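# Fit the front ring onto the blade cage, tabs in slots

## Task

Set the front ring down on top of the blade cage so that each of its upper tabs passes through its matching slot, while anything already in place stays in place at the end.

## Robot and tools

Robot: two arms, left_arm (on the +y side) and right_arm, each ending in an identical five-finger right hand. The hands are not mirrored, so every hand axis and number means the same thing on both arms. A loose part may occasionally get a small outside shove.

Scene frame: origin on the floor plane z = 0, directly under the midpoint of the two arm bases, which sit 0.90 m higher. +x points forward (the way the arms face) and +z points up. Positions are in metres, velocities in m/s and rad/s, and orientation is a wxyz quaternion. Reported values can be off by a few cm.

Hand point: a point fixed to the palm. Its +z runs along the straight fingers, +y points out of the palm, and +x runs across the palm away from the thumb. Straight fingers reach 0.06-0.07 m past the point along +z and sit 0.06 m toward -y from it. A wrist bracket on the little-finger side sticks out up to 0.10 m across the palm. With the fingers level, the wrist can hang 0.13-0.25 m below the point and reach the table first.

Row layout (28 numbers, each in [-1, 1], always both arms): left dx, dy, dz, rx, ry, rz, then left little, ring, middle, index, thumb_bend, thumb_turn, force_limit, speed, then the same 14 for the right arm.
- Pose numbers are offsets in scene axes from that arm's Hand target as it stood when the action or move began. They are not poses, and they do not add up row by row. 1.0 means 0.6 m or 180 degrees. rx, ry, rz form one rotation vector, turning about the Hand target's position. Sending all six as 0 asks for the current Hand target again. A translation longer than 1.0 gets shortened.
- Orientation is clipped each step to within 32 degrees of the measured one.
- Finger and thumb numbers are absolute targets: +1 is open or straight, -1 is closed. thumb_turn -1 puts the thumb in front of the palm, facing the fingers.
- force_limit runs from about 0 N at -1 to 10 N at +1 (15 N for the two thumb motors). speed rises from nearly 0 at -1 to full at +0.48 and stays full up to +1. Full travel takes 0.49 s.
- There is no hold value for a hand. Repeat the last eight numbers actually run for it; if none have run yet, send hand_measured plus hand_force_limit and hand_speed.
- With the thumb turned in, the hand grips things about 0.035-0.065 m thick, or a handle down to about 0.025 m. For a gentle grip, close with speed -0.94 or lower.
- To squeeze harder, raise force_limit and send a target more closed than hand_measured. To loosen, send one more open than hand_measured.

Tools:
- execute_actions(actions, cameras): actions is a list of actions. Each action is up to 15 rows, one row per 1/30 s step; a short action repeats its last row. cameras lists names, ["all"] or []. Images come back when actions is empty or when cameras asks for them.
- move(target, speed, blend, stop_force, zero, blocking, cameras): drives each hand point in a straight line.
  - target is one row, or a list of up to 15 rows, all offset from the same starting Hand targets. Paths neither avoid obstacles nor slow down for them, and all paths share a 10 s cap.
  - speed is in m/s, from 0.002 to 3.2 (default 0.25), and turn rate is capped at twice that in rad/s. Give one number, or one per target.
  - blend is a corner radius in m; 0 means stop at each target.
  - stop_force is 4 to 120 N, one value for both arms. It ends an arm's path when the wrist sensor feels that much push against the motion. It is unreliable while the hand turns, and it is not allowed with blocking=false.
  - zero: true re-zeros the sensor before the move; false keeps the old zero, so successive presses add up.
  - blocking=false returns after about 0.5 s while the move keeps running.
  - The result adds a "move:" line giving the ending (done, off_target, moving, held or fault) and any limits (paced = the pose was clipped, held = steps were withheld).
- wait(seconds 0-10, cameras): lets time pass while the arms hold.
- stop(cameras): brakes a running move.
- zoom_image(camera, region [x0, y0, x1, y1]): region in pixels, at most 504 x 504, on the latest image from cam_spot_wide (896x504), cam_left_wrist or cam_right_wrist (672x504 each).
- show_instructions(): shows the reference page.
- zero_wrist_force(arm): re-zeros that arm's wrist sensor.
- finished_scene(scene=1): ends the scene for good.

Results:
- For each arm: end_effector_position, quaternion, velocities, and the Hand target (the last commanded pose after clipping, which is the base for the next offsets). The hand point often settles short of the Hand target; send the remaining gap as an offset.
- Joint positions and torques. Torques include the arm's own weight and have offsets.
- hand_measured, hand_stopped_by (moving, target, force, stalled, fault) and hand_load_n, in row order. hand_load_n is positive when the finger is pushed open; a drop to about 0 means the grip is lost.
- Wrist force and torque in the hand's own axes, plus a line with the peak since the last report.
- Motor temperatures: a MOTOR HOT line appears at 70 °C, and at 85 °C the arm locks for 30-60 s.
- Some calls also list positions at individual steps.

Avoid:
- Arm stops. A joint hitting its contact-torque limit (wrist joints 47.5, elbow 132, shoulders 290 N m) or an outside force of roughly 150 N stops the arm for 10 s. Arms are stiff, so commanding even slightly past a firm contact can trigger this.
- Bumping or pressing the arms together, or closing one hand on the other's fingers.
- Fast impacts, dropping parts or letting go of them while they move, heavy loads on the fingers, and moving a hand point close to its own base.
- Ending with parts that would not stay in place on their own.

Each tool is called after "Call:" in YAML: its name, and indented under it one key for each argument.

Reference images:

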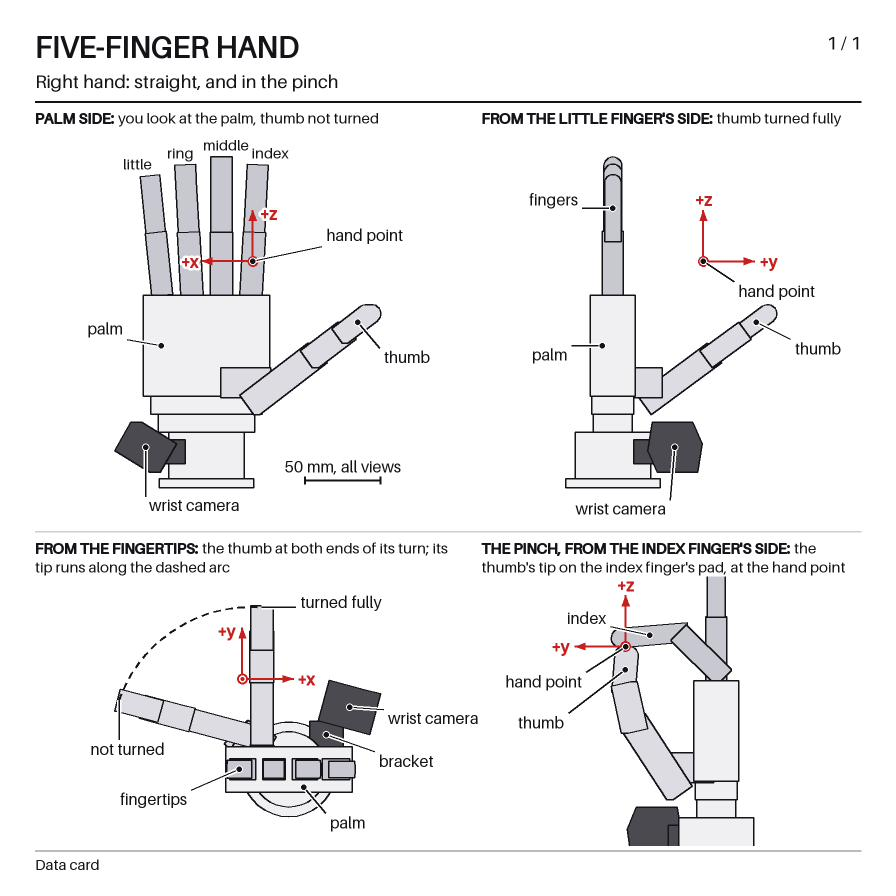

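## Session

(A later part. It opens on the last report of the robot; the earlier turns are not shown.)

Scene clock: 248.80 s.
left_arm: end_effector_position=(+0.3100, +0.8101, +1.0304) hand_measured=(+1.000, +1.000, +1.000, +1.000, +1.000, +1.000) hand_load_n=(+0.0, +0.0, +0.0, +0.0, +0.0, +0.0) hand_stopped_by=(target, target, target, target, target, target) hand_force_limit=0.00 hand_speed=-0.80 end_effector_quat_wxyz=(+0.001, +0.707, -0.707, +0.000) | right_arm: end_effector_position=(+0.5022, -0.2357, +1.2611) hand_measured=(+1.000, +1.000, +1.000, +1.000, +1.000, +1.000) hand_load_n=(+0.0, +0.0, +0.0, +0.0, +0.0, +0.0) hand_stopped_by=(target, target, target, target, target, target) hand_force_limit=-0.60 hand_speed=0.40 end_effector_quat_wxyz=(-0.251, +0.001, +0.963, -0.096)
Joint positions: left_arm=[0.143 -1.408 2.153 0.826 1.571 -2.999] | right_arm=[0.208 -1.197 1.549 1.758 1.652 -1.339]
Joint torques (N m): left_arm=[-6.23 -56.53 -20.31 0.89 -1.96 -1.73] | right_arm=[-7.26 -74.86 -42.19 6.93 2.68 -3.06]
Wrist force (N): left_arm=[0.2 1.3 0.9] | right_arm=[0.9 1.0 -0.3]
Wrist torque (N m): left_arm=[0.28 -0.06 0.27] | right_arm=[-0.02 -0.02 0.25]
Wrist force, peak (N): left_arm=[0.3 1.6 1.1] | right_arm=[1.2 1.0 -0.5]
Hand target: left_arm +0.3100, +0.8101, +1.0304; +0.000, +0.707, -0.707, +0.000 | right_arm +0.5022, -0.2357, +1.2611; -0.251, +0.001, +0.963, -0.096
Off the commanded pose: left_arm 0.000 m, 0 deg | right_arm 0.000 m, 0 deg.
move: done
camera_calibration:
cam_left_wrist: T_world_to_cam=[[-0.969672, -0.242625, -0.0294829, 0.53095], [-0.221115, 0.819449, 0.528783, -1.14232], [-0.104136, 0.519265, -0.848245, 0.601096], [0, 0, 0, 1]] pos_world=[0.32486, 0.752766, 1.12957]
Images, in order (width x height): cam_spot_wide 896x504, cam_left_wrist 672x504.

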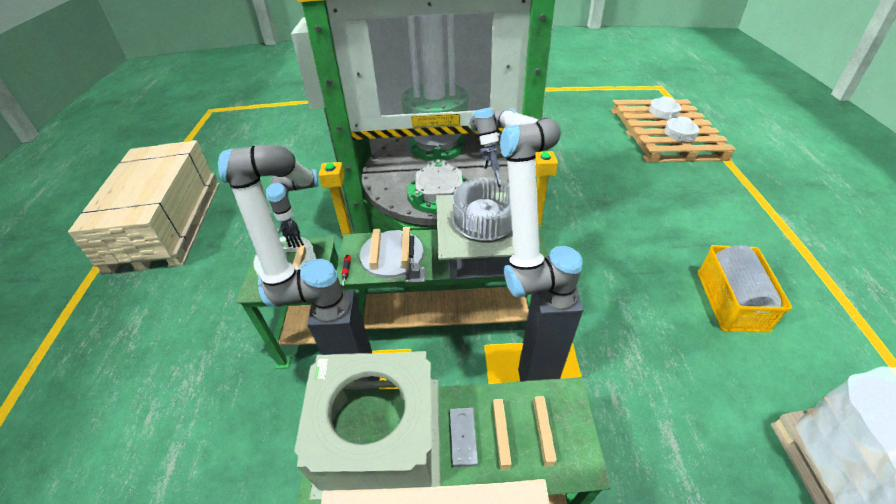

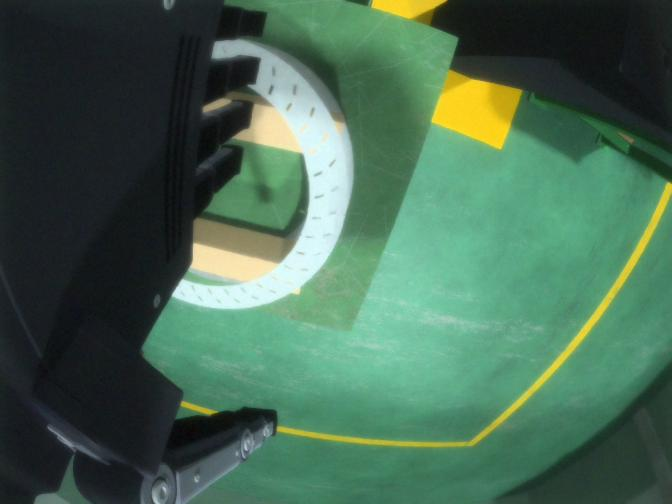

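Call:
move:
  target: [-0.03, 0.15, 0, 0, 0, 0, 1, 1, 1, 1, 1, 1, 0, -0.8, 0, 0, 0, 0, 0, 0, 1, 1, 1, 1, 1, 1, -0.6, 0.4]
  cameras: ["cam_left_wrist"]

Call:
zoom_image:
  camera: "cam_left_wrist"
  region: [180, 30, 430, 280]

Scene clock: 272.60 s.
left_arm: end_effector_position=(+0.2920, +0.9000, +1.0305) hand_measured=(+1.000, +1.000, +1.000, +1.000, +1.000, +1.000) hand_load_n=(+0.0, +0.0, +0.0, +0.0, +0.0, +0.0) hand_stopped_by=(target, target, target, target, target, target) hand_force_limit=0.00 hand_speed=-0.80 end_effector_quat_wxyz=(+0.000, +0.707, -0.707, +0.000) | right_arm: end_effector_position=(+0.5022, -0.2357, +1.2611) hand_measured=(+1.000, +1.000, +1.000, +1.000, +1.000, +1.000) hand_load_n=(+0.0, +0.0, +0.0, +0.0, +0.0, -0.5) hand_stopped_by=(target, target, target, target, target, target) hand_force_limit=-0.60 hand_speed=0.40 end_effector_quat_wxyz=(-0.251, +0.001, +0.963, -0.096)
Joint positions: left_arm=[0.361 -1.347 2.076 0.843 1.571 -2.781] | right_arm=[0.208 -1.197 1.549 1.758 1.652 -1.339]
Joint torques (N m): left_arm=[8.29 -42.15 -39.6 6.3 2.17 1.92] | right_arm=[-6.36 -71.54 -41.33 6.72 2.1 -2.51]
Wrist force (N): left_arm=[-0.3 1.1 0.8] | right_arm=[0.8 0.8 0.0]
Wrist torque (N m): left_arm=[0.25 0.01 -0.01] | right_arm=[-0.07 -0.03 0.24]
Wrist force, peak (N): left_arm=[-1.5 1.5 0.6] | right_arm=[1.0 1.1 -1.0]
Hand target: left_arm +0.2920, +0.9001, +1.0304; +0.000, +0.707, -0.707, +0.000 | right_arm +0.5022, -0.2357, +1.2611; -0.251, +0.001, +0.963, -0.096
Off the commanded pose: left_arm 0.000 m, 0 deg | right_arm 0.000 m, 0 deg.
move: done
camera_calibration:
cam_left_wrist: T_world_to_cam=[[-0.96967, -0.24263, -0.0295148, 0.535372], [-0.221127, 0.819401, 0.528852, -1.22008], [-0.104131, 0.519338, -0.848201, 0.552374], [0, 0, 0, 1]] pos_world=[0.30686, 0.842766, 1.12957]
Images, in order (width x height): cam_left_wrist 672x504.

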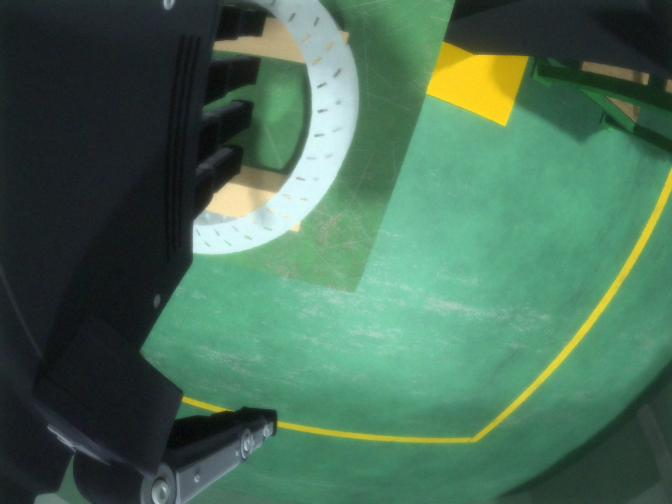

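Scaled by 2.016 from the camera's 672x504 image, which has a finer 960x720 frame.

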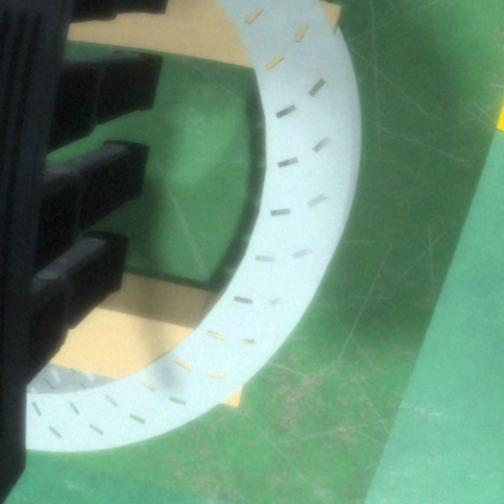

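Call:
move:
  target: [0.1133, 0.0833, -0.15, 0, 0, 0, -0.1, -0.1, -0.1, -0.1, 1, -1, -0.4, 0.2, 0, 0, 0, 0, 0, 0, 1, 1, 1, 1, 1, 1, -0.6, 0.4]
  cameras: ["cam_left_wrist"]

Call:
zoom_image:
  camera: "cam_left_wrist"
  region: [150, 0, 550, 350]

Scene clock: 318.67 s.
left_arm: end_effector_position=(+0.3600, +0.9501, +0.9405) hand_measured=(-0.100, -0.100, -0.100, -0.100, +1.000, -1.000) hand_load_n=(+0.0, +0.0, +0.0, +0.0, +0.0, +0.0) hand_stopped_by=(target, target, target, target, target, target) hand_force_limit=-0.40 hand_speed=0.20 end_effector_quat_wxyz=(+0.000, +0.707, -0.707, +0.000) | right_arm: end_effector_position=(+0.5022, -0.2357, +1.2611) hand_measured=(+1.000, +1.000, +1.000, +1.000, +1.000, +1.000) hand_load_n=(+0.0, +0.0, +0.0, +0.0, +0.0, +0.0) hand_stopped_by=(target, target, target, target, target, target) hand_force_limit=-0.60 hand_speed=0.40 end_effector_quat_wxyz=(-0.251, +0.001, +0.963, -0.096)
Joint positions: left_arm=[0.405 -1.117 1.953 0.736 1.571 -2.738] | right_arm=[0.208 -1.197 1.549 1.758 1.652 -1.339]
Joint torques (N m): left_arm=[9.33 -56.5 -35.79 1.02 2.56 2.09] | right_arm=[-0.7 -67.61 -41.25 6.6 0.95 -1.48]
Wrist force (N): left_arm=[0.1 1.2 0.5] | right_arm=[0.7 0.7 -0.3]
Wrist torque (N m): left_arm=[0.32 -0.05 0.03] | right_arm=[-0.06 -0.01 0.23]
Wrist force, peak (N): left_arm=[0.7 2.2 -0.3] | right_arm=[1.2 1.1 -0.3]
Hand target: left_arm +0.3600, +0.9501, +0.9404; +0.000, +0.707, -0.707, +0.000 | right_arm +0.5022, -0.2357, +1.2611; -0.251, +0.001, +0.963, -0.096
Off the commanded pose: left_arm 0.000 m, 0 deg | right_arm 0.000 m, 0 deg.
move: done
camera_calibration:
cam_left_wrist: T_world_to_cam=[[-0.96967, -0.24263, -0.0295148, 0.610788], [-0.221127, 0.819401, 0.528852, -1.19847], [-0.104131, 0.519338, -0.848201, 0.457235], [0, 0, 0, 1]] pos_world=[0.37486, 0.892766, 1.03967]
Images, in order (width x height): cam_left_wrist 672x504.

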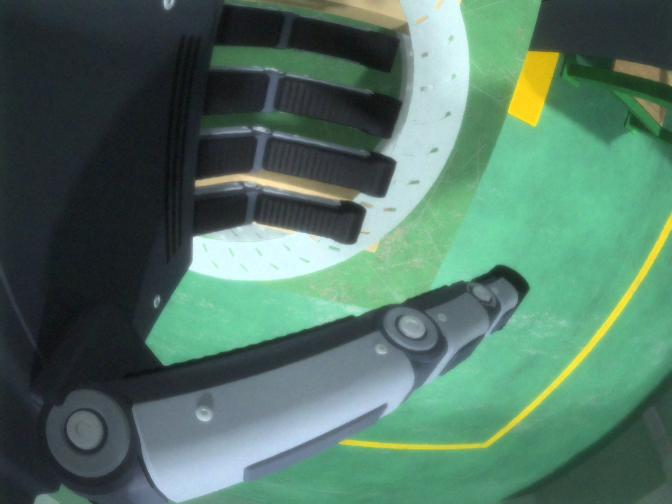

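Scaled by 1.260 from the camera's 672x504 image, which has a finer 960x720 frame.

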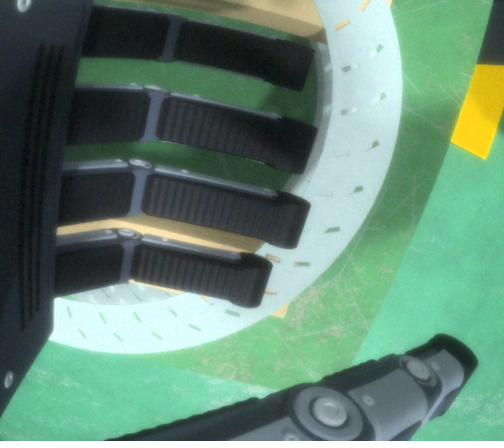

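Call:
move:
  target: [0, 0, -0.11, 0, 0, 0, -0.1, -0.1, -0.1, -0.1, 1, -1, -0.4, 0.2, 0, 0, 0, 0, 0, 0, 1, 1, 1, 1, 1, 1, -0.6, 0.4]
  cameras: ["cam_left_wrist"]
  speed: 0.15

Call:
zoom_image:
  camera: "cam_left_wrist"
  region: [180, 0, 480, 300]

Scene clock: 326.00 s.
left_arm: end_effector_position=(+0.3600, +0.9501, +0.8745) hand_measured=(-0.100, -0.100, -0.100, -0.100, +1.000, -1.000) hand_load_n=(+0.0, +0.0, +0.0, +0.0, +0.0, +0.0) hand_stopped_by=(target, target, target, target, target, target) hand_force_limit=-0.40 hand_speed=0.20 end_effector_quat_wxyz=(+0.000, +0.707, -0.707, +0.000) | right_arm: end_effector_position=(+0.5022, -0.2357, +1.2611) hand_measured=(+1.000, +1.000, +1.000, +1.000, +1.000, +1.000) hand_load_n=(+0.0, +0.0, +0.0, +0.0, +0.0, +0.0) hand_stopped_by=(target, target, target, target, target, target) hand_force_limit=-0.60 hand_speed=0.40 end_effector_quat_wxyz=(-0.251, +0.001, +0.963, -0.096)
Joint positions: left_arm=[0.404 -1.027 1.972 0.626 1.571 -2.738] | right_arm=[0.208 -1.197 1.549 1.758 1.652 -1.339]
Joint torques (N m): left_arm=[6.56 -54.63 -13.59 1.3 0.51 1.56] | right_arm=[-0.08 -66.28 -41.07 6.52 0.78 -1.41]
Wrist force (N): left_arm=[-0.2 1.2 0.5] | right_arm=[0.4 0.6 -0.5]
Wrist torque (N m): left_arm=[0.32 -0.01 0.01] | right_arm=[-0.07 0.04 0.21]
Wrist force, peak (N): left_arm=[0.4 1.8 1.6] | right_arm=[0.9 1.1 -0.7]
Hand target: left_arm +0.3600, +0.9501, +0.8744; +0.000, +0.707, -0.707, +0.000 | right_arm +0.5022, -0.2357, +1.2611; -0.251, +0.001, +0.963, -0.096
Off the commanded pose: left_arm 0.000 m, 0 deg | right_arm 0.000 m, 0 deg.
move: done
camera_calibration:
cam_left_wrist: T_world_to_cam=[[-0.969675, -0.242612, -0.0295035, 0.608815], [-0.221106, 0.819407, 0.528853, -1.16358], [-0.104131, 0.519338, -0.848201, 0.401254], [0, 0, 0, 1]] pos_world=[0.37486, 0.892766, 0.973669]
Images, in order (width x height): cam_left_wrist 672x504.

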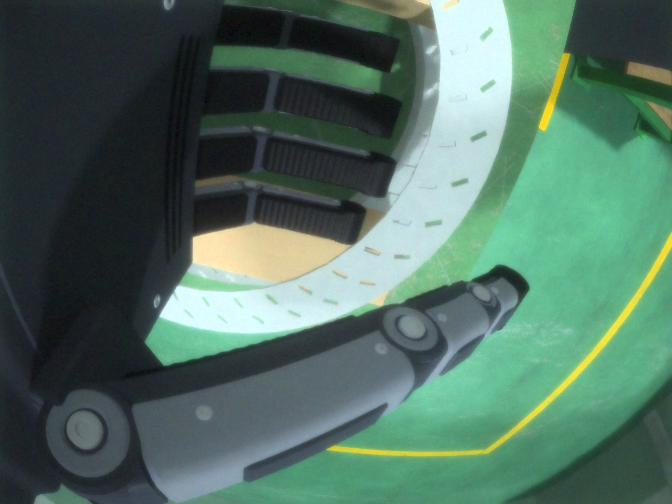

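Scaled by 1.680 from the camera's 672x504 image, which has a finer 960x720 frame.

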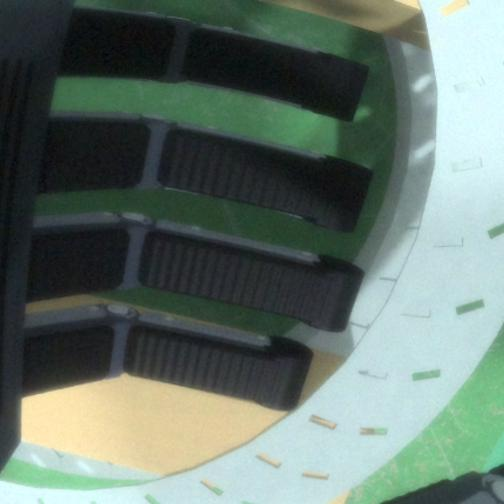

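Call:
move:
  target: [0, 0, -0.0935, 0, 0, 0, -0.1, -0.1, -0.1, -0.1, 1, -1, -0.4, 0.2, 0, 0, 0, 0, 0, 0, 1, 1, 1, 1, 1, 1, -0.6, 0.4]
  cameras: ["cam_left_wrist"]
  speed: 0.1
  stop_force: 8

Call:
zoom_image:
  camera: "cam_left_wrist"
  region: [180, 0, 480, 300]

Scene clock: 351.33 s.
left_arm: end_effector_position=(+0.3600, +0.9501, +0.8183) hand_measured=(-0.100, -0.100, -0.100, -0.100, +1.000, -1.000) hand_load_n=(+0.0, +0.0, +0.0, +0.0, +0.5, +0.0) hand_stopped_by=(target, target, target, target, target, target) hand_force_limit=-0.40 hand_speed=0.20 end_effector_quat_wxyz=(+0.000, +0.707, -0.707, +0.000) | right_arm: end_effector_position=(+0.5022, -0.2357, +1.2611) hand_measured=(+1.000, +1.000, +1.000, +1.000, +1.000, +1.000) hand_load_n=(+0.0, +0.0, +0.0, +0.0, +0.0, +0.0) hand_stopped_by=(target, target, target, target, target, target) hand_force_limit=-0.60 hand_speed=0.40 end_effector_quat_wxyz=(-0.251, +0.001, +0.963, -0.096)
Joint positions: left_arm=[0.405 -0.943 1.978 0.537 1.571 -2.738] | right_arm=[0.208 -1.197 1.549 1.758 1.652 -1.339]
Joint torques (N m): left_arm=[0.83 -59.68 -26.49 0.58 -0.5 2.13] | right_arm=[-0.51 -64.6 -41.13 6.49 0.16 -0.74]
Wrist force (N): left_arm=[-0.1 1.1 0.7] | right_arm=[0.7 1.0 -0.1]
Wrist torque (N m): left_arm=[0.28 -0.03 0.00] | right_arm=[-0.02 -0.01 0.24]
Wrist force, peak (N): left_arm=[0.1 2.0 0.6] | right_arm=[1.2 1.2 -0.3]
Hand target: left_arm +0.3600, +0.9501, +0.8183; +0.000, +0.707, -0.707, +0.000 | right_arm +0.5022, -0.2357, +1.2611; -0.251, +0.001, +0.963, -0.096
Off the commanded pose: left_arm 0.000 m, 0 deg | right_arm 0.000 m, 0 deg.
move: done
camera_calibration:
cam_left_wrist: T_world_to_cam=[[-0.96967, -0.24263, -0.0295148, 0.607181], [-0.221127, 0.819401, 0.528852, -1.13385], [-0.104131, 0.519338, -0.848201, 0.353585], [0, 0, 0, 1]] pos_world=[0.37486, 0.892766, 0.917469]
Images, in order (width x height): cam_left_wrist 672x504.

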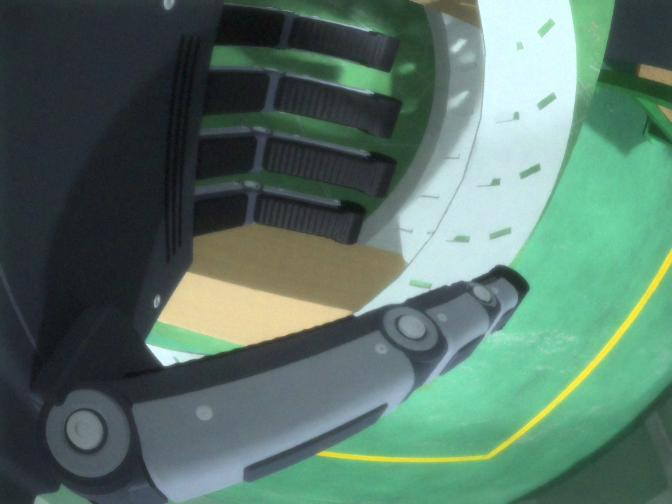

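Scaled by 1.680 from the camera's 672x504 image, which has a finer 960x720 frame.

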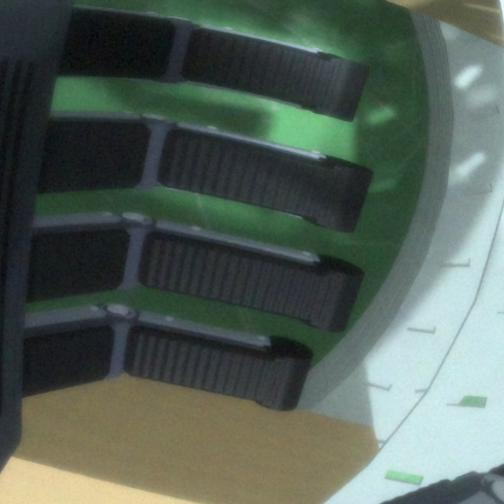

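Call:
move:
  target:
    - [0, 0, -0.0083, 0, 0, 0, -0.1, -0.1, -0.1, -0.1, 1, -1, -0.4, 0.2, 0, 0, 0, 0, 0, 0, 1, 1, 1, 1, 1, 1, -0.6, 0.4]
    - [-0.07, 0, -0.0083, 0, 0, 0, -0.1, -0.1, -0.1, -0.1, 1, -1, -0.4, 0.2, 0, 0, 0, 0, 0, 0, 1, 1, 1, 1, 1, 1, -0.6, 0.4]
  cameras: ["cam_left_wrist"]
  speed: 0.05
  stop_force: 6

Call:
zoom_image:
  camera: "cam_left_wrist"
  region: [180, 0, 530, 350]

Scene clock: 368.50 s.
left_arm: end_effector_position=(+0.3180, +0.9501, +0.8134) hand_measured=(-0.100, -0.100, -0.100, -0.100, +1.000, -1.000) hand_load_n=(+0.0, +0.0, +0.5, +0.0, +0.0, +0.0) hand_stopped_by=(target, target, target, target, target, target) hand_force_limit=-0.40 hand_speed=0.20 end_effector_quat_wxyz=(+0.000, +0.707, -0.707, +0.000) | right_arm: end_effector_position=(+0.5022, -0.2357, +1.2611) hand_measured=(+1.000, +1.000, +1.000, +1.000, +1.000, +1.000) hand_load_n=(+0.0, +0.0, +0.0, +0.0, +0.0, +0.0) hand_stopped_by=(target, target, target, target, target, target) hand_force_limit=-0.60 hand_speed=0.40 end_effector_quat_wxyz=(-0.251, +0.001, +0.963, -0.096)
Joint positions: left_arm=[0.438 -0.964 2.043 0.493 1.571 -2.704] | right_arm=[0.208 -1.197 1.549 1.758 1.652 -1.339]
Joint torques (N m): left_arm=[10 -83.5 -7.92 1.06 -0.11 1.88] | right_arm=[0.71 -61.61 -41.34 6.34 -0.35 -0.44]
Wrist force (N): left_arm=[0.1 1.3 0.7] | right_arm=[0.6 0.7 -0.1]
Wrist torque (N m): left_arm=[0.32 -0.07 0.02] | right_arm=[-0.08 0.00 0.22]
Wrist force, peak (N): left_arm=[-0.3 1.6 1.2] | right_arm=[0.9 1.0 -0.8]
Hand target: left_arm +0.3180, +0.9501, +0.8134; +0.000, +0.707, -0.707, +0.000 | right_arm +0.5022, -0.2357, +1.2611; -0.251, +0.001, +0.963, -0.096
Off the commanded pose: left_arm 0.000 m, 0 deg | right_arm 0.000 m, 0 deg.
move: done
camera_calibration:
cam_left_wrist: T_world_to_cam=[[-0.96967, -0.24263, -0.0295148, 0.56631], [-0.221127, 0.819401, 0.528852, -1.14054], [-0.104131, 0.519338, -0.848201, 0.345055], [0, 0, 0, 1]] pos_world=[0.33286, 0.892766, 0.912569]
Images, in order (width x height): cam_left_wrist 672x504.

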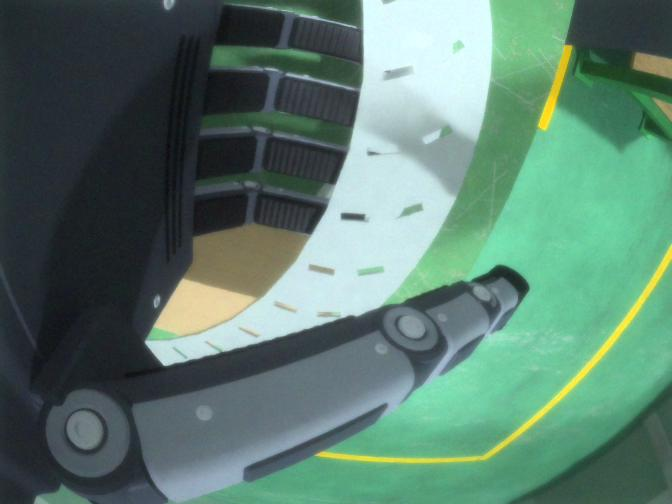

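Scaled by 1.440 from the camera's 672x504 image, which has a finer 960x720 frame.

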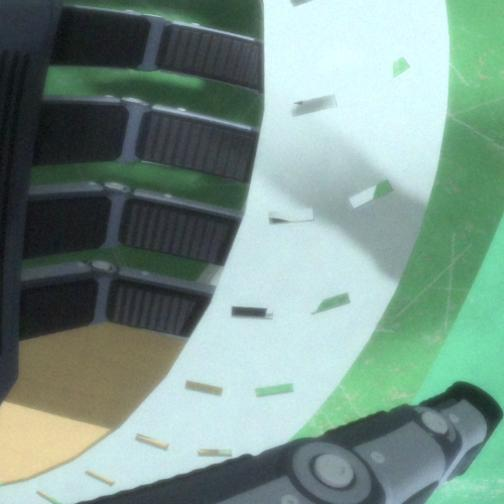

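Call:
move:
  target: [-0.0467, 0, 0, 0, 0, 0, -0.1, -0.1, -0.1, -0.1, 1, -1, -0.4, 0.2, 0, 0, 0, 0, 0, 0, 1, 1, 1, 1, 1, 1, -0.6, 0.4]
  cameras: ["cam_left_wrist"]
  speed: 0.04
  stop_force: 5

Call:
zoom_image:
  camera: "cam_left_wrist"
  region: [180, 0, 530, 350]

Scene clock: 382.13 s.
left_arm: end_effector_position=(+0.2900, +0.9501, +0.8134) hand_measured=(-0.100, -0.100, -0.100, -0.100, +1.000, -1.000) hand_load_n=(+0.5, +0.0, +0.5, +0.0, +0.0, +0.0) hand_stopped_by=(target, target, target, target, target, target) hand_force_limit=-0.40 hand_speed=0.20 end_effector_quat_wxyz=(+0.000, +0.707, -0.707, +0.000) | right_arm: end_effector_position=(+0.5022, -0.2357, +1.2611) hand_measured=(+1.000, +1.000, +1.000, +1.000, +1.000, +1.000) hand_load_n=(+0.0, +0.0, +0.0, +0.0, +0.0, +0.0) hand_stopped_by=(target, target, target, target, target, target) hand_force_limit=-0.60 hand_speed=0.40 end_effector_quat_wxyz=(-0.251, +0.001, +0.963, -0.096)
Joint positions: left_arm=[0.463 -0.982 2.084 0.47 1.571 -2.679] | right_arm=[0.208 -1.197 1.549 1.758 1.652 -1.339]
Joint torques (N m): left_arm=[8.31 -79.93 -6.36 1.63 -2.11 2.04] | right_arm=[0.35 -60.08 -40.66 6.41 -0.52 -0.15]
Wrist force (N): left_arm=[0.1 0.2 2.0] | right_arm=[0.5 1.0 -0.2]
Wrist torque (N m): left_arm=[0.26 -0.14 -0.02] | right_arm=[-0.02 0.02 0.23]
Wrist force, peak (N): left_arm=[0.0 1.8 1.3] | right_arm=[1.1 1.1 -0.6]
Hand target: left_arm +0.2900, +0.9501, +0.8134; +0.000, +0.707, -0.707, +0.000 | right_arm +0.5022, -0.2357, +1.2611; -0.251, +0.001, +0.963, -0.096
Off the commanded pose: left_arm 0.000 m, 0 deg | right_arm 0.000 m, 0 deg.
move: done
camera_calibration:
cam_left_wrist: T_world_to_cam=[[-0.96967, -0.24263, -0.0295148, 0.539159], [-0.221127, 0.819401, 0.528852, -1.14673], [-0.104131, 0.519338, -0.848201, 0.34214], [0, 0, 0, 1]] pos_world=[0.30486, 0.892766, 0.912569]
Images, in order (width x height): cam_left_wrist 672x504.

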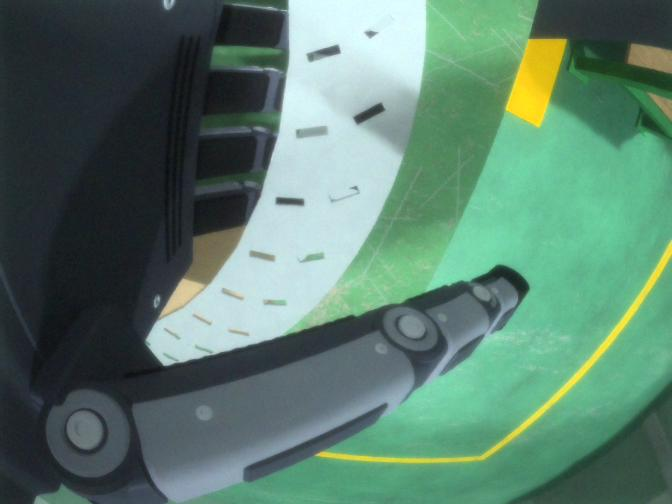

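Scaled by 1.440 from the camera's 672x504 image, which has a finer 960x720 frame.

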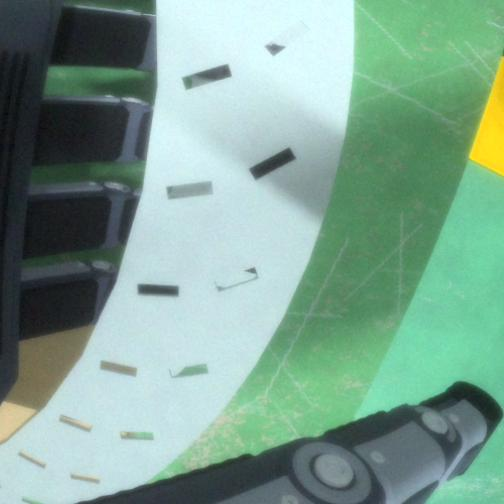

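Call:
move:
  target: [0, 0, 0, 0, 0, 0, -0.1, -0.1, -0.1, -0.1, 0, -1, -0.4, -0.2, 0, 0, 0, 0, 0, 0, 1, 1, 1, 1, 1, 1, -0.6, 0.4]
  cameras: ["cam_left_wrist"]

Call:
zoom_image:
  camera: "cam_left_wrist"
  region: [180, 0, 530, 350]

Scene clock: 395.27 s.
left_arm: end_effector_position=(+0.2900, +0.9501, +0.8134) hand_measured=(-0.100, -0.100, -0.100, -0.100, +0.000, -1.000) hand_load_n=(+0.5, +0.0, +0.5, +0.0, +0.0, +0.0) hand_stopped_by=(target, target, target, target, target, target) hand_force_limit=-0.40 hand_speed=-0.20 end_effector_quat_wxyz=(+0.000, +0.707, -0.707, +0.000) | right_arm: end_effector_position=(+0.5022, -0.2357, +1.2611) hand_measured=(+1.000, +1.000, +1.000, +1.000, +1.000, +1.000) hand_load_n=(+0.0, +0.0, +0.0, +0.0, +0.0, +0.0) hand_stopped_by=(target, target, target, target, target, target) hand_force_limit=-0.60 hand_speed=0.40 end_effector_quat_wxyz=(-0.251, +0.001, +0.963, -0.096)
Joint positions: left_arm=[0.463 -0.982 2.084 0.47 1.571 -2.679] | right_arm=[0.208 -1.197 1.549 1.758 1.652 -1.339]
Joint torques (N m): left_arm=[7.17 -79.35 -7.48 1.45 -1.8 1.81] | right_arm=[0.36 -59.15 -40.82 6.27 -0.63 0.06]
Wrist force (N): left_arm=[0.0 0.0 1.7] | right_arm=[0.9 0.7 -0.4]
Wrist torque (N m): left_arm=[0.23 -0.12 -0.04] | right_arm=[-0.04 -0.04 0.25]
Wrist force, peak (N): left_arm=[-0.3 0.4 2.3] | right_arm=[0.7 1.3 -0.5]
Hand target: left_arm +0.2900, +0.9501, +0.8134; +0.000, +0.707, -0.707, +0.000 | right_arm +0.5022, -0.2357, +1.2611; -0.251, +0.001, +0.963, -0.096
Off the commanded pose: left_arm 0.000 m, 0 deg | right_arm 0.000 m, 0 deg.
move: done
camera_calibration:
cam_left_wrist: T_world_to_cam=[[-0.96967, -0.24263, -0.0295148, 0.539159], [-0.221127, 0.819401, 0.528852, -1.14673], [-0.104131, 0.519338, -0.848201, 0.34214], [0, 0, 0, 1]] pos_world=[0.30486, 0.892766, 0.912569]
Images, in order (width x height): cam_left_wrist 672x504.

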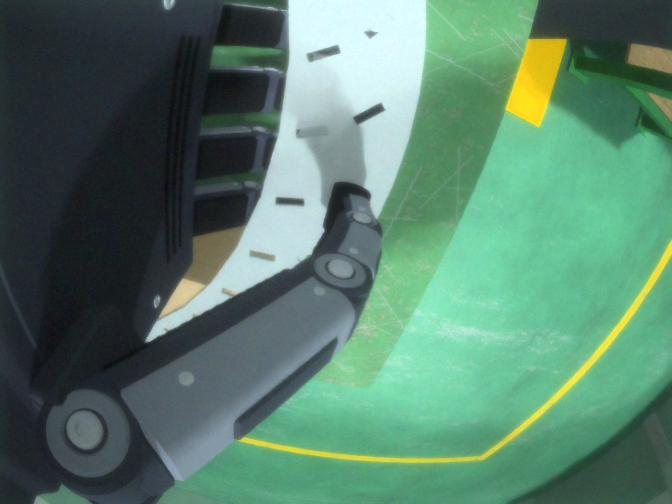

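Scaled by 1.440 from the camera's 672x504 image, which has a finer 960x720 frame.

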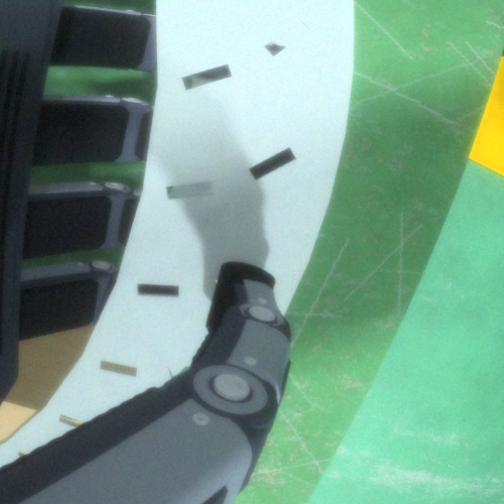

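Call:
move:
  target: [0, 0, 0, 0, 0, 0, -0.15, -0.15, -0.4, -0.4, 0, -1, -0.4, -0.9, 0, 0, 0, 0, 0, 0, 1, 1, 1, 1, 1, 1, -0.6, 0.4]
  cameras: ["cam_left_wrist"]

Call:
zoom_image:
  camera: "cam_left_wrist"
  region: [180, 0, 530, 350]

Scene clock: 406.37 s.
left_arm: end_effector_position=(+0.2900, +0.9501, +0.8134) hand_measured=(-0.150, -0.150, -0.200, -0.200, +0.000, -1.000) hand_load_n=(+0.0, +0.0, +5.0, +4.0, +0.5, +0.0) hand_stopped_by=(target, target, force, force, target, target) hand_force_limit=-0.40 hand_speed=-0.90 end_effector_quat_wxyz=(+0.000, +0.707, -0.707, +0.000) | right_arm: end_effector_position=(+0.5022, -0.2357, +1.2611) hand_measured=(+1.000, +1.000, +1.000, +1.000, +1.000, +1.000) hand_load_n=(+0.0, +0.0, +0.0, +0.0, +0.0, +0.0) hand_stopped_by=(target, target, target, target, target, target) hand_force_limit=-0.60 hand_speed=0.40 end_effector_quat_wxyz=(-0.251, +0.001, +0.963, -0.096)
Joint positions: left_arm=[0.463 -0.982 2.084 0.47 1.571 -2.679] | right_arm=[0.208 -1.197 1.549 1.758 1.652 -1.339]
Joint torques (N m): left_arm=[9.44 -79.63 -12.71 4.16 -1.26 1.75] | right_arm=[0 -58.39 -41.01 6.27 -0.39 0.1]
Wrist force (N): left_arm=[0.0 0.9 2.2] | right_arm=[0.7 0.5 -0.2]
Wrist torque (N m): left_arm=[0.37 -0.01 0.00] | right_arm=[-0.10 -0.01 0.22]
Wrist force, peak (N): left_arm=[0.2 1.0 2.6] | right_arm=[1.2 0.9 -0.1]
Hand target: left_arm +0.2900, +0.9501, +0.8134; +0.000, +0.707, -0.707, +0.000 | right_arm +0.5022, -0.2357, +1.2611; -0.251, +0.001, +0.963, -0.096
Off the commanded pose: left_arm 0.000 m, 0 deg | right_arm 0.000 m, 0 deg.
move: done
camera_calibration:
cam_left_wrist: T_world_to_cam=[[-0.96967, -0.24263, -0.0295148, 0.539159], [-0.221127, 0.819401, 0.528852, -1.14673], [-0.104131, 0.519338, -0.848201, 0.34214], [0, 0, 0, 1]] pos_world=[0.30486, 0.892766, 0.912569]
Images, in order (width x height): cam_left_wrist 672x504.

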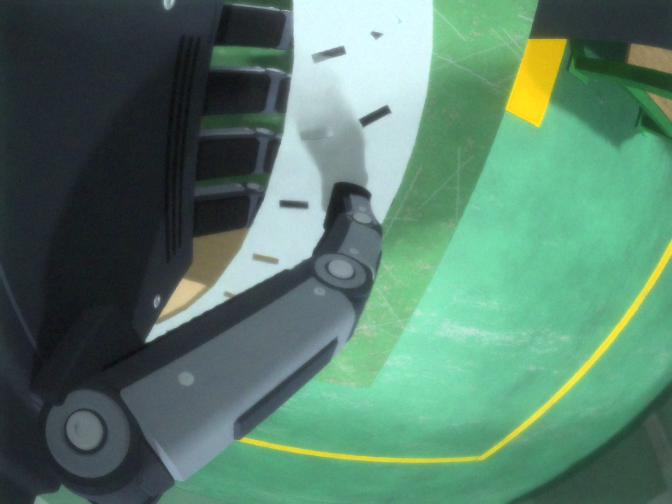

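Scaled by 1.440 from the camera's 672x504 image, which has a finer 960x720 frame.

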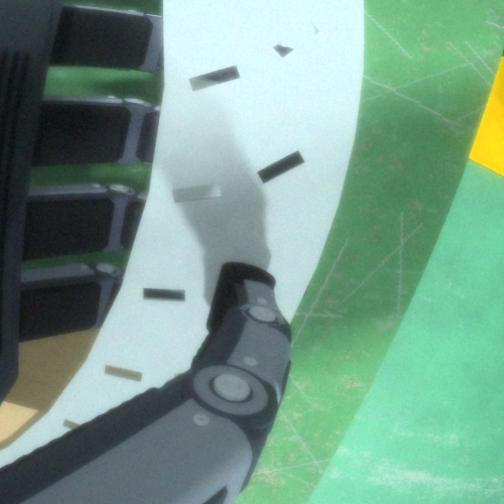

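Call:
move:
  target: [0, 0, 0, 0, 0, 0, -0.26, -0.26, -0.4, -0.4, 0, -1, -0.8, -0.93, 0, 0, 0, 0, 0, 0, 1, 1, 1, 1, 1, 1, -0.6, 0.4]

Scene clock: 412.07 s.
left_arm: end_effector_position=(+0.2900, +0.9501, +0.8134) hand_measured=(-0.202, -0.194, -0.200, -0.200, +0.000, -1.000) hand_load_n=(+1.0, +1.5, +4.5, +4.0, +0.5, +0.0) hand_stopped_by=(force, force, force, force, target, target) hand_force_limit=-0.80 hand_speed=-0.93 end_effector_quat_wxyz=(+0.000, +0.707, -0.707, +0.000) | right_arm: end_effector_position=(+0.5022, -0.2357, +1.2611) hand_measured=(+1.000, +1.000, +1.000, +1.000, +1.000, +1.000) hand_load_n=(+0.0, +0.0, +0.0, +0.0, +0.0, +0.0) hand_stopped_by=(target, target, target, target, target, target) hand_force_limit=-0.60 hand_speed=0.40 end_effector_quat_wxyz=(-0.251, +0.001, +0.963, -0.096)
Joint positions: left_arm=[0.463 -0.982 2.084 0.47 1.571 -2.679] | right_arm=[0.208 -1.197 1.549 1.758 1.652 -1.339]
Joint torques (N m): left_arm=[9.17 -78.98 -13.84 5.79 -1.6 1.49] | right_arm=[0.14 -57.84 -40.79 6.12 -0.55 -0.18]
Wrist force (N): left_arm=[0.1 0.5 2.0] | right_arm=[0.8 0.7 -0.5]
Wrist torque (N m): left_arm=[0.38 -0.17 0.00] | right_arm=[-0.05 -0.01 0.24]
Wrist force, peak (N): left_arm=[0.4 0.9 2.8] | right_arm=[1.0 1.0 -0.6]
Hand target: left_arm +0.2900, +0.9501, +0.8134; +0.000, +0.707, -0.707, +0.000 | right_arm +0.5022, -0.2357, +1.2611; -0.251, +0.001, +0.963, -0.096
Off the commanded pose: left_arm 0.000 m, 0 deg | right_arm 0.000 m, 0 deg.
move: done

Call:
zero_wrist_force:
  arm: "left_arm"

Call:
move:
  target: [0, 0, 0.025, 0, 0, 0, -0.26, -0.26, -0.4, -0.4, 0, -1, -0.8, -0.93, 0, 0, 0, 0, 0, 0, 1, 1, 1, 1, 1, 1, -0.6, 0.4]
  speed: 0.03
  cameras: ["cam_left_wrist"]

Wrist force sensor zeroed.

Scene clock: 417.87 s.
left_arm: end_effector_position=(+0.2900, +0.9501, +0.8283) hand_measured=(-0.202, -0.194, -0.200, -0.200, +0.000, -1.000) hand_load_n=(+2.0, +0.5, +1.0, +3.0, +2.0, +0.0) hand_stopped_by=(force, force, force, force, target, target) hand_force_limit=-0.80 hand_speed=-0.93 end_effector_quat_wxyz=(+0.001, +0.707, -0.707, +0.000) | right_arm: end_effector_position=(+0.5022, -0.2357, +1.2611) hand_measured=(+1.000, +1.000, +1.000, +1.000, +1.000, +1.000) hand_load_n=(+0.0, +0.0, +0.0, +0.0, +0.0, +0.0) hand_stopped_by=(target, target, target, target, target, target) hand_force_limit=-0.60 hand_speed=0.40 end_effector_quat_wxyz=(-0.251, +0.001, +0.963, -0.096)
Joint positions: left_arm=[0.463 -1.007 2.084 0.495 1.571 -2.679] | right_arm=[0.208 -1.197 1.549 1.758 1.652 -1.339]
Joint torques (N m): left_arm=[7.56 -80.11 -25 7.27 -1.46 1.47] | right_arm=[0.38 -56.23 -40.72 6.16 -0.5 -0.06]
Wrist force (N, zeroed by zero_wrist_force on left_arm): left_arm=[-0.1 0.1 1.2] | right_arm=[0.7 1.0 -0.2]
Wrist torque (N m, zeroed by zero_wrist_force on left_arm): left_arm=[-0.28 -0.11 -0.04] | right_arm=[-0.02 -0.01 0.24]
Wrist force, peak (N, zeroed by zero_wrist_force on left_arm): left_arm=[-0.3 0.1 1.5] | right_arm=[1.0 0.8 -0.8]
Hand target: left_arm +0.2900, +0.9501, +0.8284; +0.000, +0.707, -0.707, +0.000 | right_arm +0.5022, -0.2357, +1.2611; -0.251, +0.001, +0.963, -0.096
Off the commanded pose: left_arm 0.000 m, 0 deg | right_arm 0.000 m, 0 deg.
move: done
camera_calibration:
cam_left_wrist: T_world_to_cam=[[-0.96967, -0.24263, -0.0295148, 0.539599], [-0.221127, 0.819401, 0.528852, -1.15461], [-0.104131, 0.519338, -0.848201, 0.354778], [0, 0, 0, 1]] pos_world=[0.30486, 0.892766, 0.927469]
Images, in order (width x height): cam_left_wrist 672x504.

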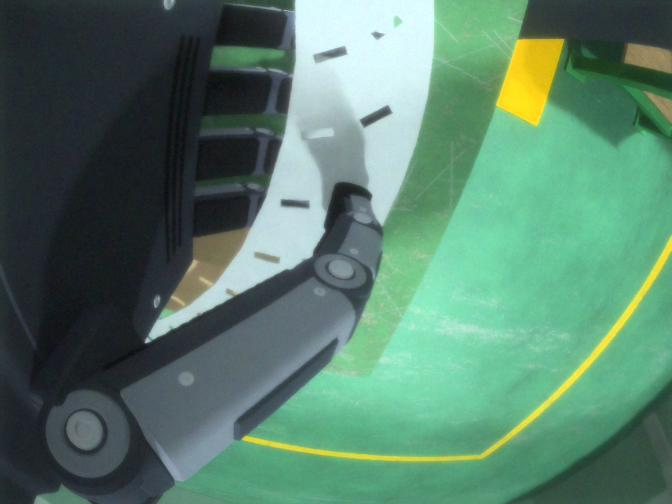

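Call:
move:
  target: [0, 0, 0.06, 0, 0, 0, -0.26, -0.26, -0.4, -0.4, 0, -1, -0.8, -0.93, 0, 0, 0, 0, 0, 0, 1, 1, 1, 1, 1, 1, -0.6, 0.4]
  speed: 0.05
  cameras: ["cam_left_wrist", "cam_spot_wide"]

Call:
zoom_image:
  camera: "cam_spot_wide"
  region: [220, 150, 380, 310]

Scene clock: 426.10 s.
left_arm: end_effector_position=(+0.2900, +0.9501, +0.8643) hand_measured=(-0.202, -0.194, -0.200, -0.200, +0.000, -1.000) hand_load_n=(+2.0, +0.5, +0.0, +4.5, +2.5, +0.5) hand_stopped_by=(force, force, force, force, target, target) hand_force_limit=-0.80 hand_speed=-0.93 end_effector_quat_wxyz=(+0.000, +0.707, -0.707, +0.000) | right_arm: end_effector_position=(+0.5022, -0.2357, +1.2611) hand_measured=(+1.000, +1.000, +1.000, +1.000, +1.000, +1.000) hand_load_n=(+0.0, +0.0, +0.0, +0.0, +0.0, +0.0) hand_stopped_by=(target, target, target, target, target, target) hand_force_limit=-0.60 hand_speed=0.40 end_effector_quat_wxyz=(-0.251, +0.001, +0.963, -0.096)
Joint positions: left_arm=[0.463 -1.065 2.08 0.557 1.571 -2.679] | right_arm=[0.208 -1.197 1.549 1.758 1.652 -1.339]
Joint torques (N m): left_arm=[0.01 -79.46 -29.47 6.51 -1.62 1.97] | right_arm=[0.25 -56.61 -40.5 6.14 -0.54 0.12]
Wrist force (N, zeroed by zero_wrist_force on left_arm): left_arm=[0.1 0.7 2.2] | right_arm=[0.6 0.7 -0.3]
Wrist torque (N m, zeroed by zero_wrist_force on left_arm): left_arm=[-0.62 0.01 0.01] | right_arm=[-0.05 0.00 0.22]
Wrist force, peak (N, zeroed by zero_wrist_force on left_arm): left_arm=[-0.2 0.8 2.7] | right_arm=[0.9 1.1 -0.5]
Hand target: left_arm +0.2900, +0.9501, +0.8644; +0.000, +0.707, -0.707, +0.000 | right_arm +0.5022, -0.2357, +1.2611; -0.251, +0.001, +0.963, -0.096
Off the commanded pose: left_arm 0.000 m, 0 deg | right_arm 0.000 m, 0 deg.
move: done
camera_calibration:
cam_left_wrist: T_world_to_cam=[[-0.96967, -0.24263, -0.0295148, 0.540662], [-0.221127, 0.819401, 0.528852, -1.17365], [-0.104131, 0.519338, -0.848201, 0.385313], [0, 0, 0, 1]] pos_world=[0.30486, 0.892766, 0.963469]
Images, in order (width x height): cam_spot_wide 896x504, cam_left_wrist 672x504.

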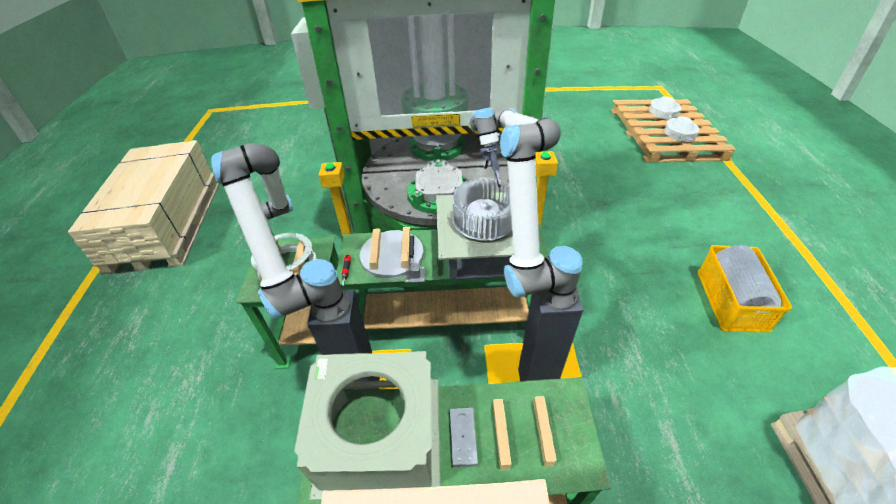

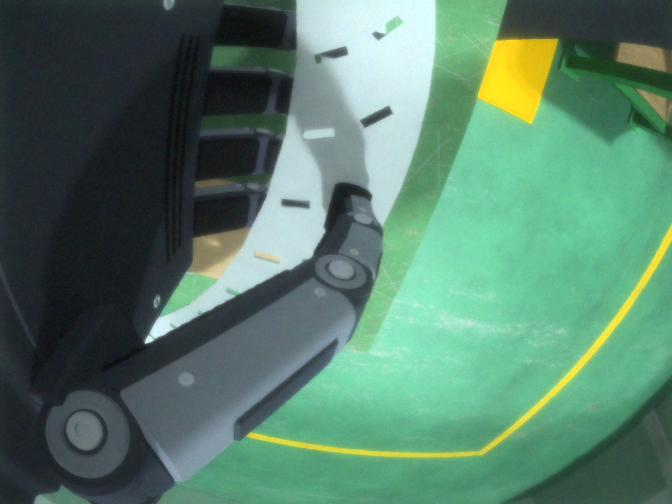

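Scaled by 3.150 from the camera's 896x504 image, which has a finer 1280x720 frame.

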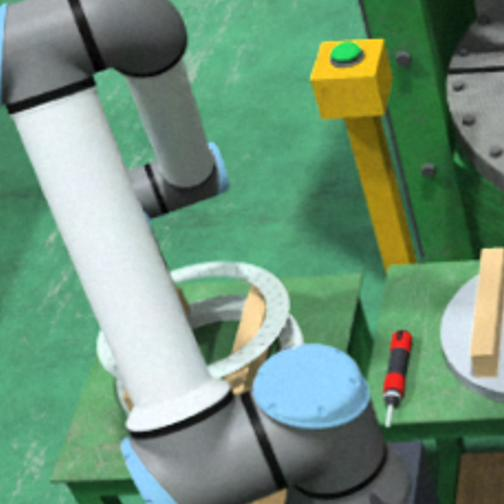

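Call:
move:
  target: [0, 0, 0.08, 0, 0, 0, -0.26, -0.26, -0.4, -0.4, 0, -1, -0.8, -0.93, 0, 0, 0, 0, 0, 0, 1, 1, 1, 1, 1, 1, -0.6, 0.4]
  speed: 0.05
  cameras: ["cam_left_wrist"]

Scene clock: 432.47 s.
left_arm: end_effector_position=(+0.2900, +0.9501, +0.9123) hand_measured=(-0.202, -0.194, -0.200, -0.200, +0.000, -1.000) hand_load_n=(+2.0, +1.0, +0.0, +4.5, +2.5, +0.5) hand_stopped_by=(force, force, force, force, target, target) hand_force_limit=-0.80 hand_speed=-0.93 end_effector_quat_wxyz=(+0.000, +0.707, -0.707, +0.000) | right_arm: end_effector_position=(+0.5022, -0.2357, +1.2611) hand_measured=(+1.000, +1.000, +1.000, +1.000, +1.000, +1.000) hand_load_n=(+0.0, +0.0, +0.0, +0.0, +0.0, +0.0) hand_stopped_by=(target, target, target, target, target, target) hand_force_limit=-0.60 hand_speed=0.40 end_effector_quat_wxyz=(-0.251, +0.001, +0.963, -0.096)
Joint positions: left_arm=[0.463 -1.139 2.068 0.643 1.571 -2.679] | right_arm=[0.208 -1.197 1.549 1.758 1.652 -1.339]
Joint torques (N m): left_arm=[6.87 -77.19 -33.54 6.39 0.59 1.37] | right_arm=[0.72 -55.35 -40.55 6.13 -0.46 -0.02]
Wrist force (N, zeroed by zero_wrist_force on left_arm): left_arm=[-0.1 0.7 2.3] | right_arm=[0.9 0.9 -0.1]
Wrist torque (N m, zeroed by zero_wrist_force on left_arm): left_arm=[-0.62 0.02 0.01] | right_arm=[-0.03 -0.05 0.25]
Wrist force, peak (N, zeroed by zero_wrist_force on left_arm): left_arm=[-0.3 0.4 3.0] | right_arm=[0.9 1.1 -0.6]
Hand target: left_arm +0.2900, +0.9501, +0.9124; +0.000, +0.707, -0.707, +0.000 | right_arm +0.5022, -0.2357, +1.2611; -0.251, +0.001, +0.963, -0.096
Off the commanded pose: left_arm 0.000 m, 0 deg | right_arm 0.000 m, 0 deg.
move: done
camera_calibration:
cam_left_wrist: T_world_to_cam=[[-0.96967, -0.24263, -0.0295148, 0.542078], [-0.221127, 0.819401, 0.528852, -1.19904], [-0.104131, 0.519338, -0.848201, 0.426027], [0, 0, 0, 1]] pos_world=[0.30486, 0.892766, 1.01147]
Images, in order (width x height): cam_left_wrist 672x504.

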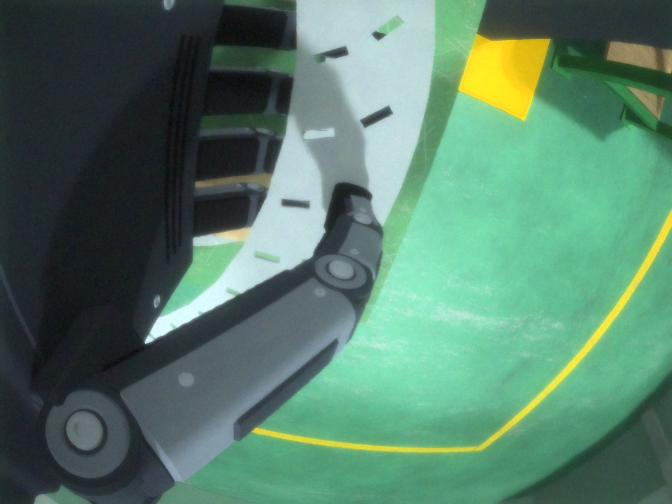

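Call:
move:
  target: [0, 0, 0, 0, 0, 0, -0.26, -0.28, -0.45, -0.4, 0, -1, -0.5, -0.93, 0, 0, 0, 0, 0, 0, 1, 1, 1, 1, 1, 1, -0.6, 0.4]
  cameras: ["cam_left_wrist"]

Call:
zoom_image:
  camera: "cam_left_wrist"
  region: [180, 0, 480, 300]

Scene clock: 443.27 s.
left_arm: end_effector_position=(+0.2900, +0.9501, +0.9124) hand_measured=(-0.202, -0.206, -0.212, -0.200, +0.000, -1.000) hand_load_n=(+1.0, +2.5, +3.5, +3.5, +3.0, +0.5) hand_stopped_by=(force, force, force, force, target, target) hand_force_limit=-0.50 hand_speed=-0.93 end_effector_quat_wxyz=(+0.000, +0.707, -0.707, +0.000) | right_arm: end_effector_position=(+0.5022, -0.2357, +1.2611) hand_measured=(+1.000, +1.000, +1.000, +1.000, +1.000, +1.000) hand_load_n=(+0.0, +0.0, +0.0, -0.5, +0.0, +0.0) hand_stopped_by=(target, target, target, target, target, target) hand_force_limit=-0.60 hand_speed=0.40 end_effector_quat_wxyz=(-0.251, +0.001, +0.963, -0.096)
Joint positions: left_arm=[0.463 -1.139 2.068 0.643 1.571 -2.679] | right_arm=[0.208 -1.197 1.549 1.758 1.652 -1.339]
Joint torques (N m): left_arm=[-6.01 -75.02 -32.27 6.2 0.62 0.05] | right_arm=[-0.34 -54.47 -40.84 5.98 -0.48 -0.03]
Wrist force (N, zeroed by zero_wrist_force on left_arm): left_arm=[-0.2 0.6 2.4] | right_arm=[0.5 0.6 -0.3]
Wrist torque (N m, zeroed by zero_wrist_force on left_arm): left_arm=[-0.64 0.03 0.00] | right_arm=[-0.07 0.02 0.22]
Wrist force, peak (N, zeroed by zero_wrist_force on left_arm): left_arm=[-0.3 1.1 2.8] | right_arm=[1.0 1.2 -0.2]
Hand target: left_arm +0.2900, +0.9501, +0.9124; +0.000, +0.707, -0.707, +0.000 | right_arm +0.5022, -0.2357, +1.2611; -0.251, +0.001, +0.963, -0.096
Off the commanded pose: left_arm 0.000 m, 0 deg | right_arm 0.000 m, 0 deg.
move: done
camera_calibration:
cam_left_wrist: T_world_to_cam=[[-0.96967, -0.24263, -0.0295148, 0.542081], [-0.221127, 0.819401, 0.528852, -1.19909], [-0.104131, 0.519338, -0.848201, 0.426111], [0, 0, 0, 1]] pos_world=[0.30486, 0.892766, 1.01157]
Images, in order (width x height): cam_left_wrist 672x504.

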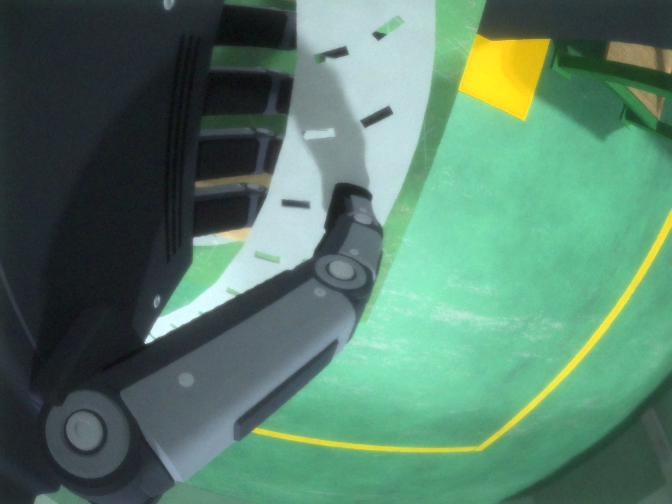

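Scaled by 1.680 from the camera's 672x504 image, which has a finer 960x720 frame.

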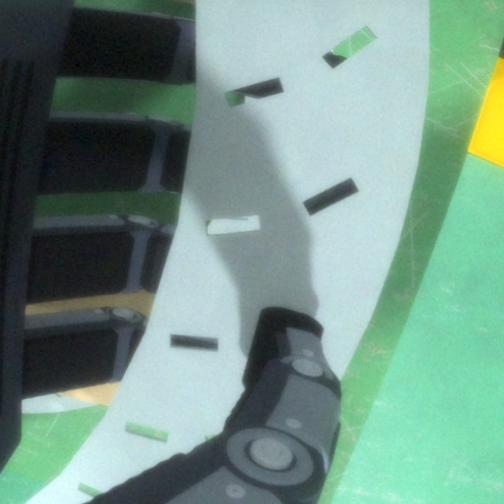

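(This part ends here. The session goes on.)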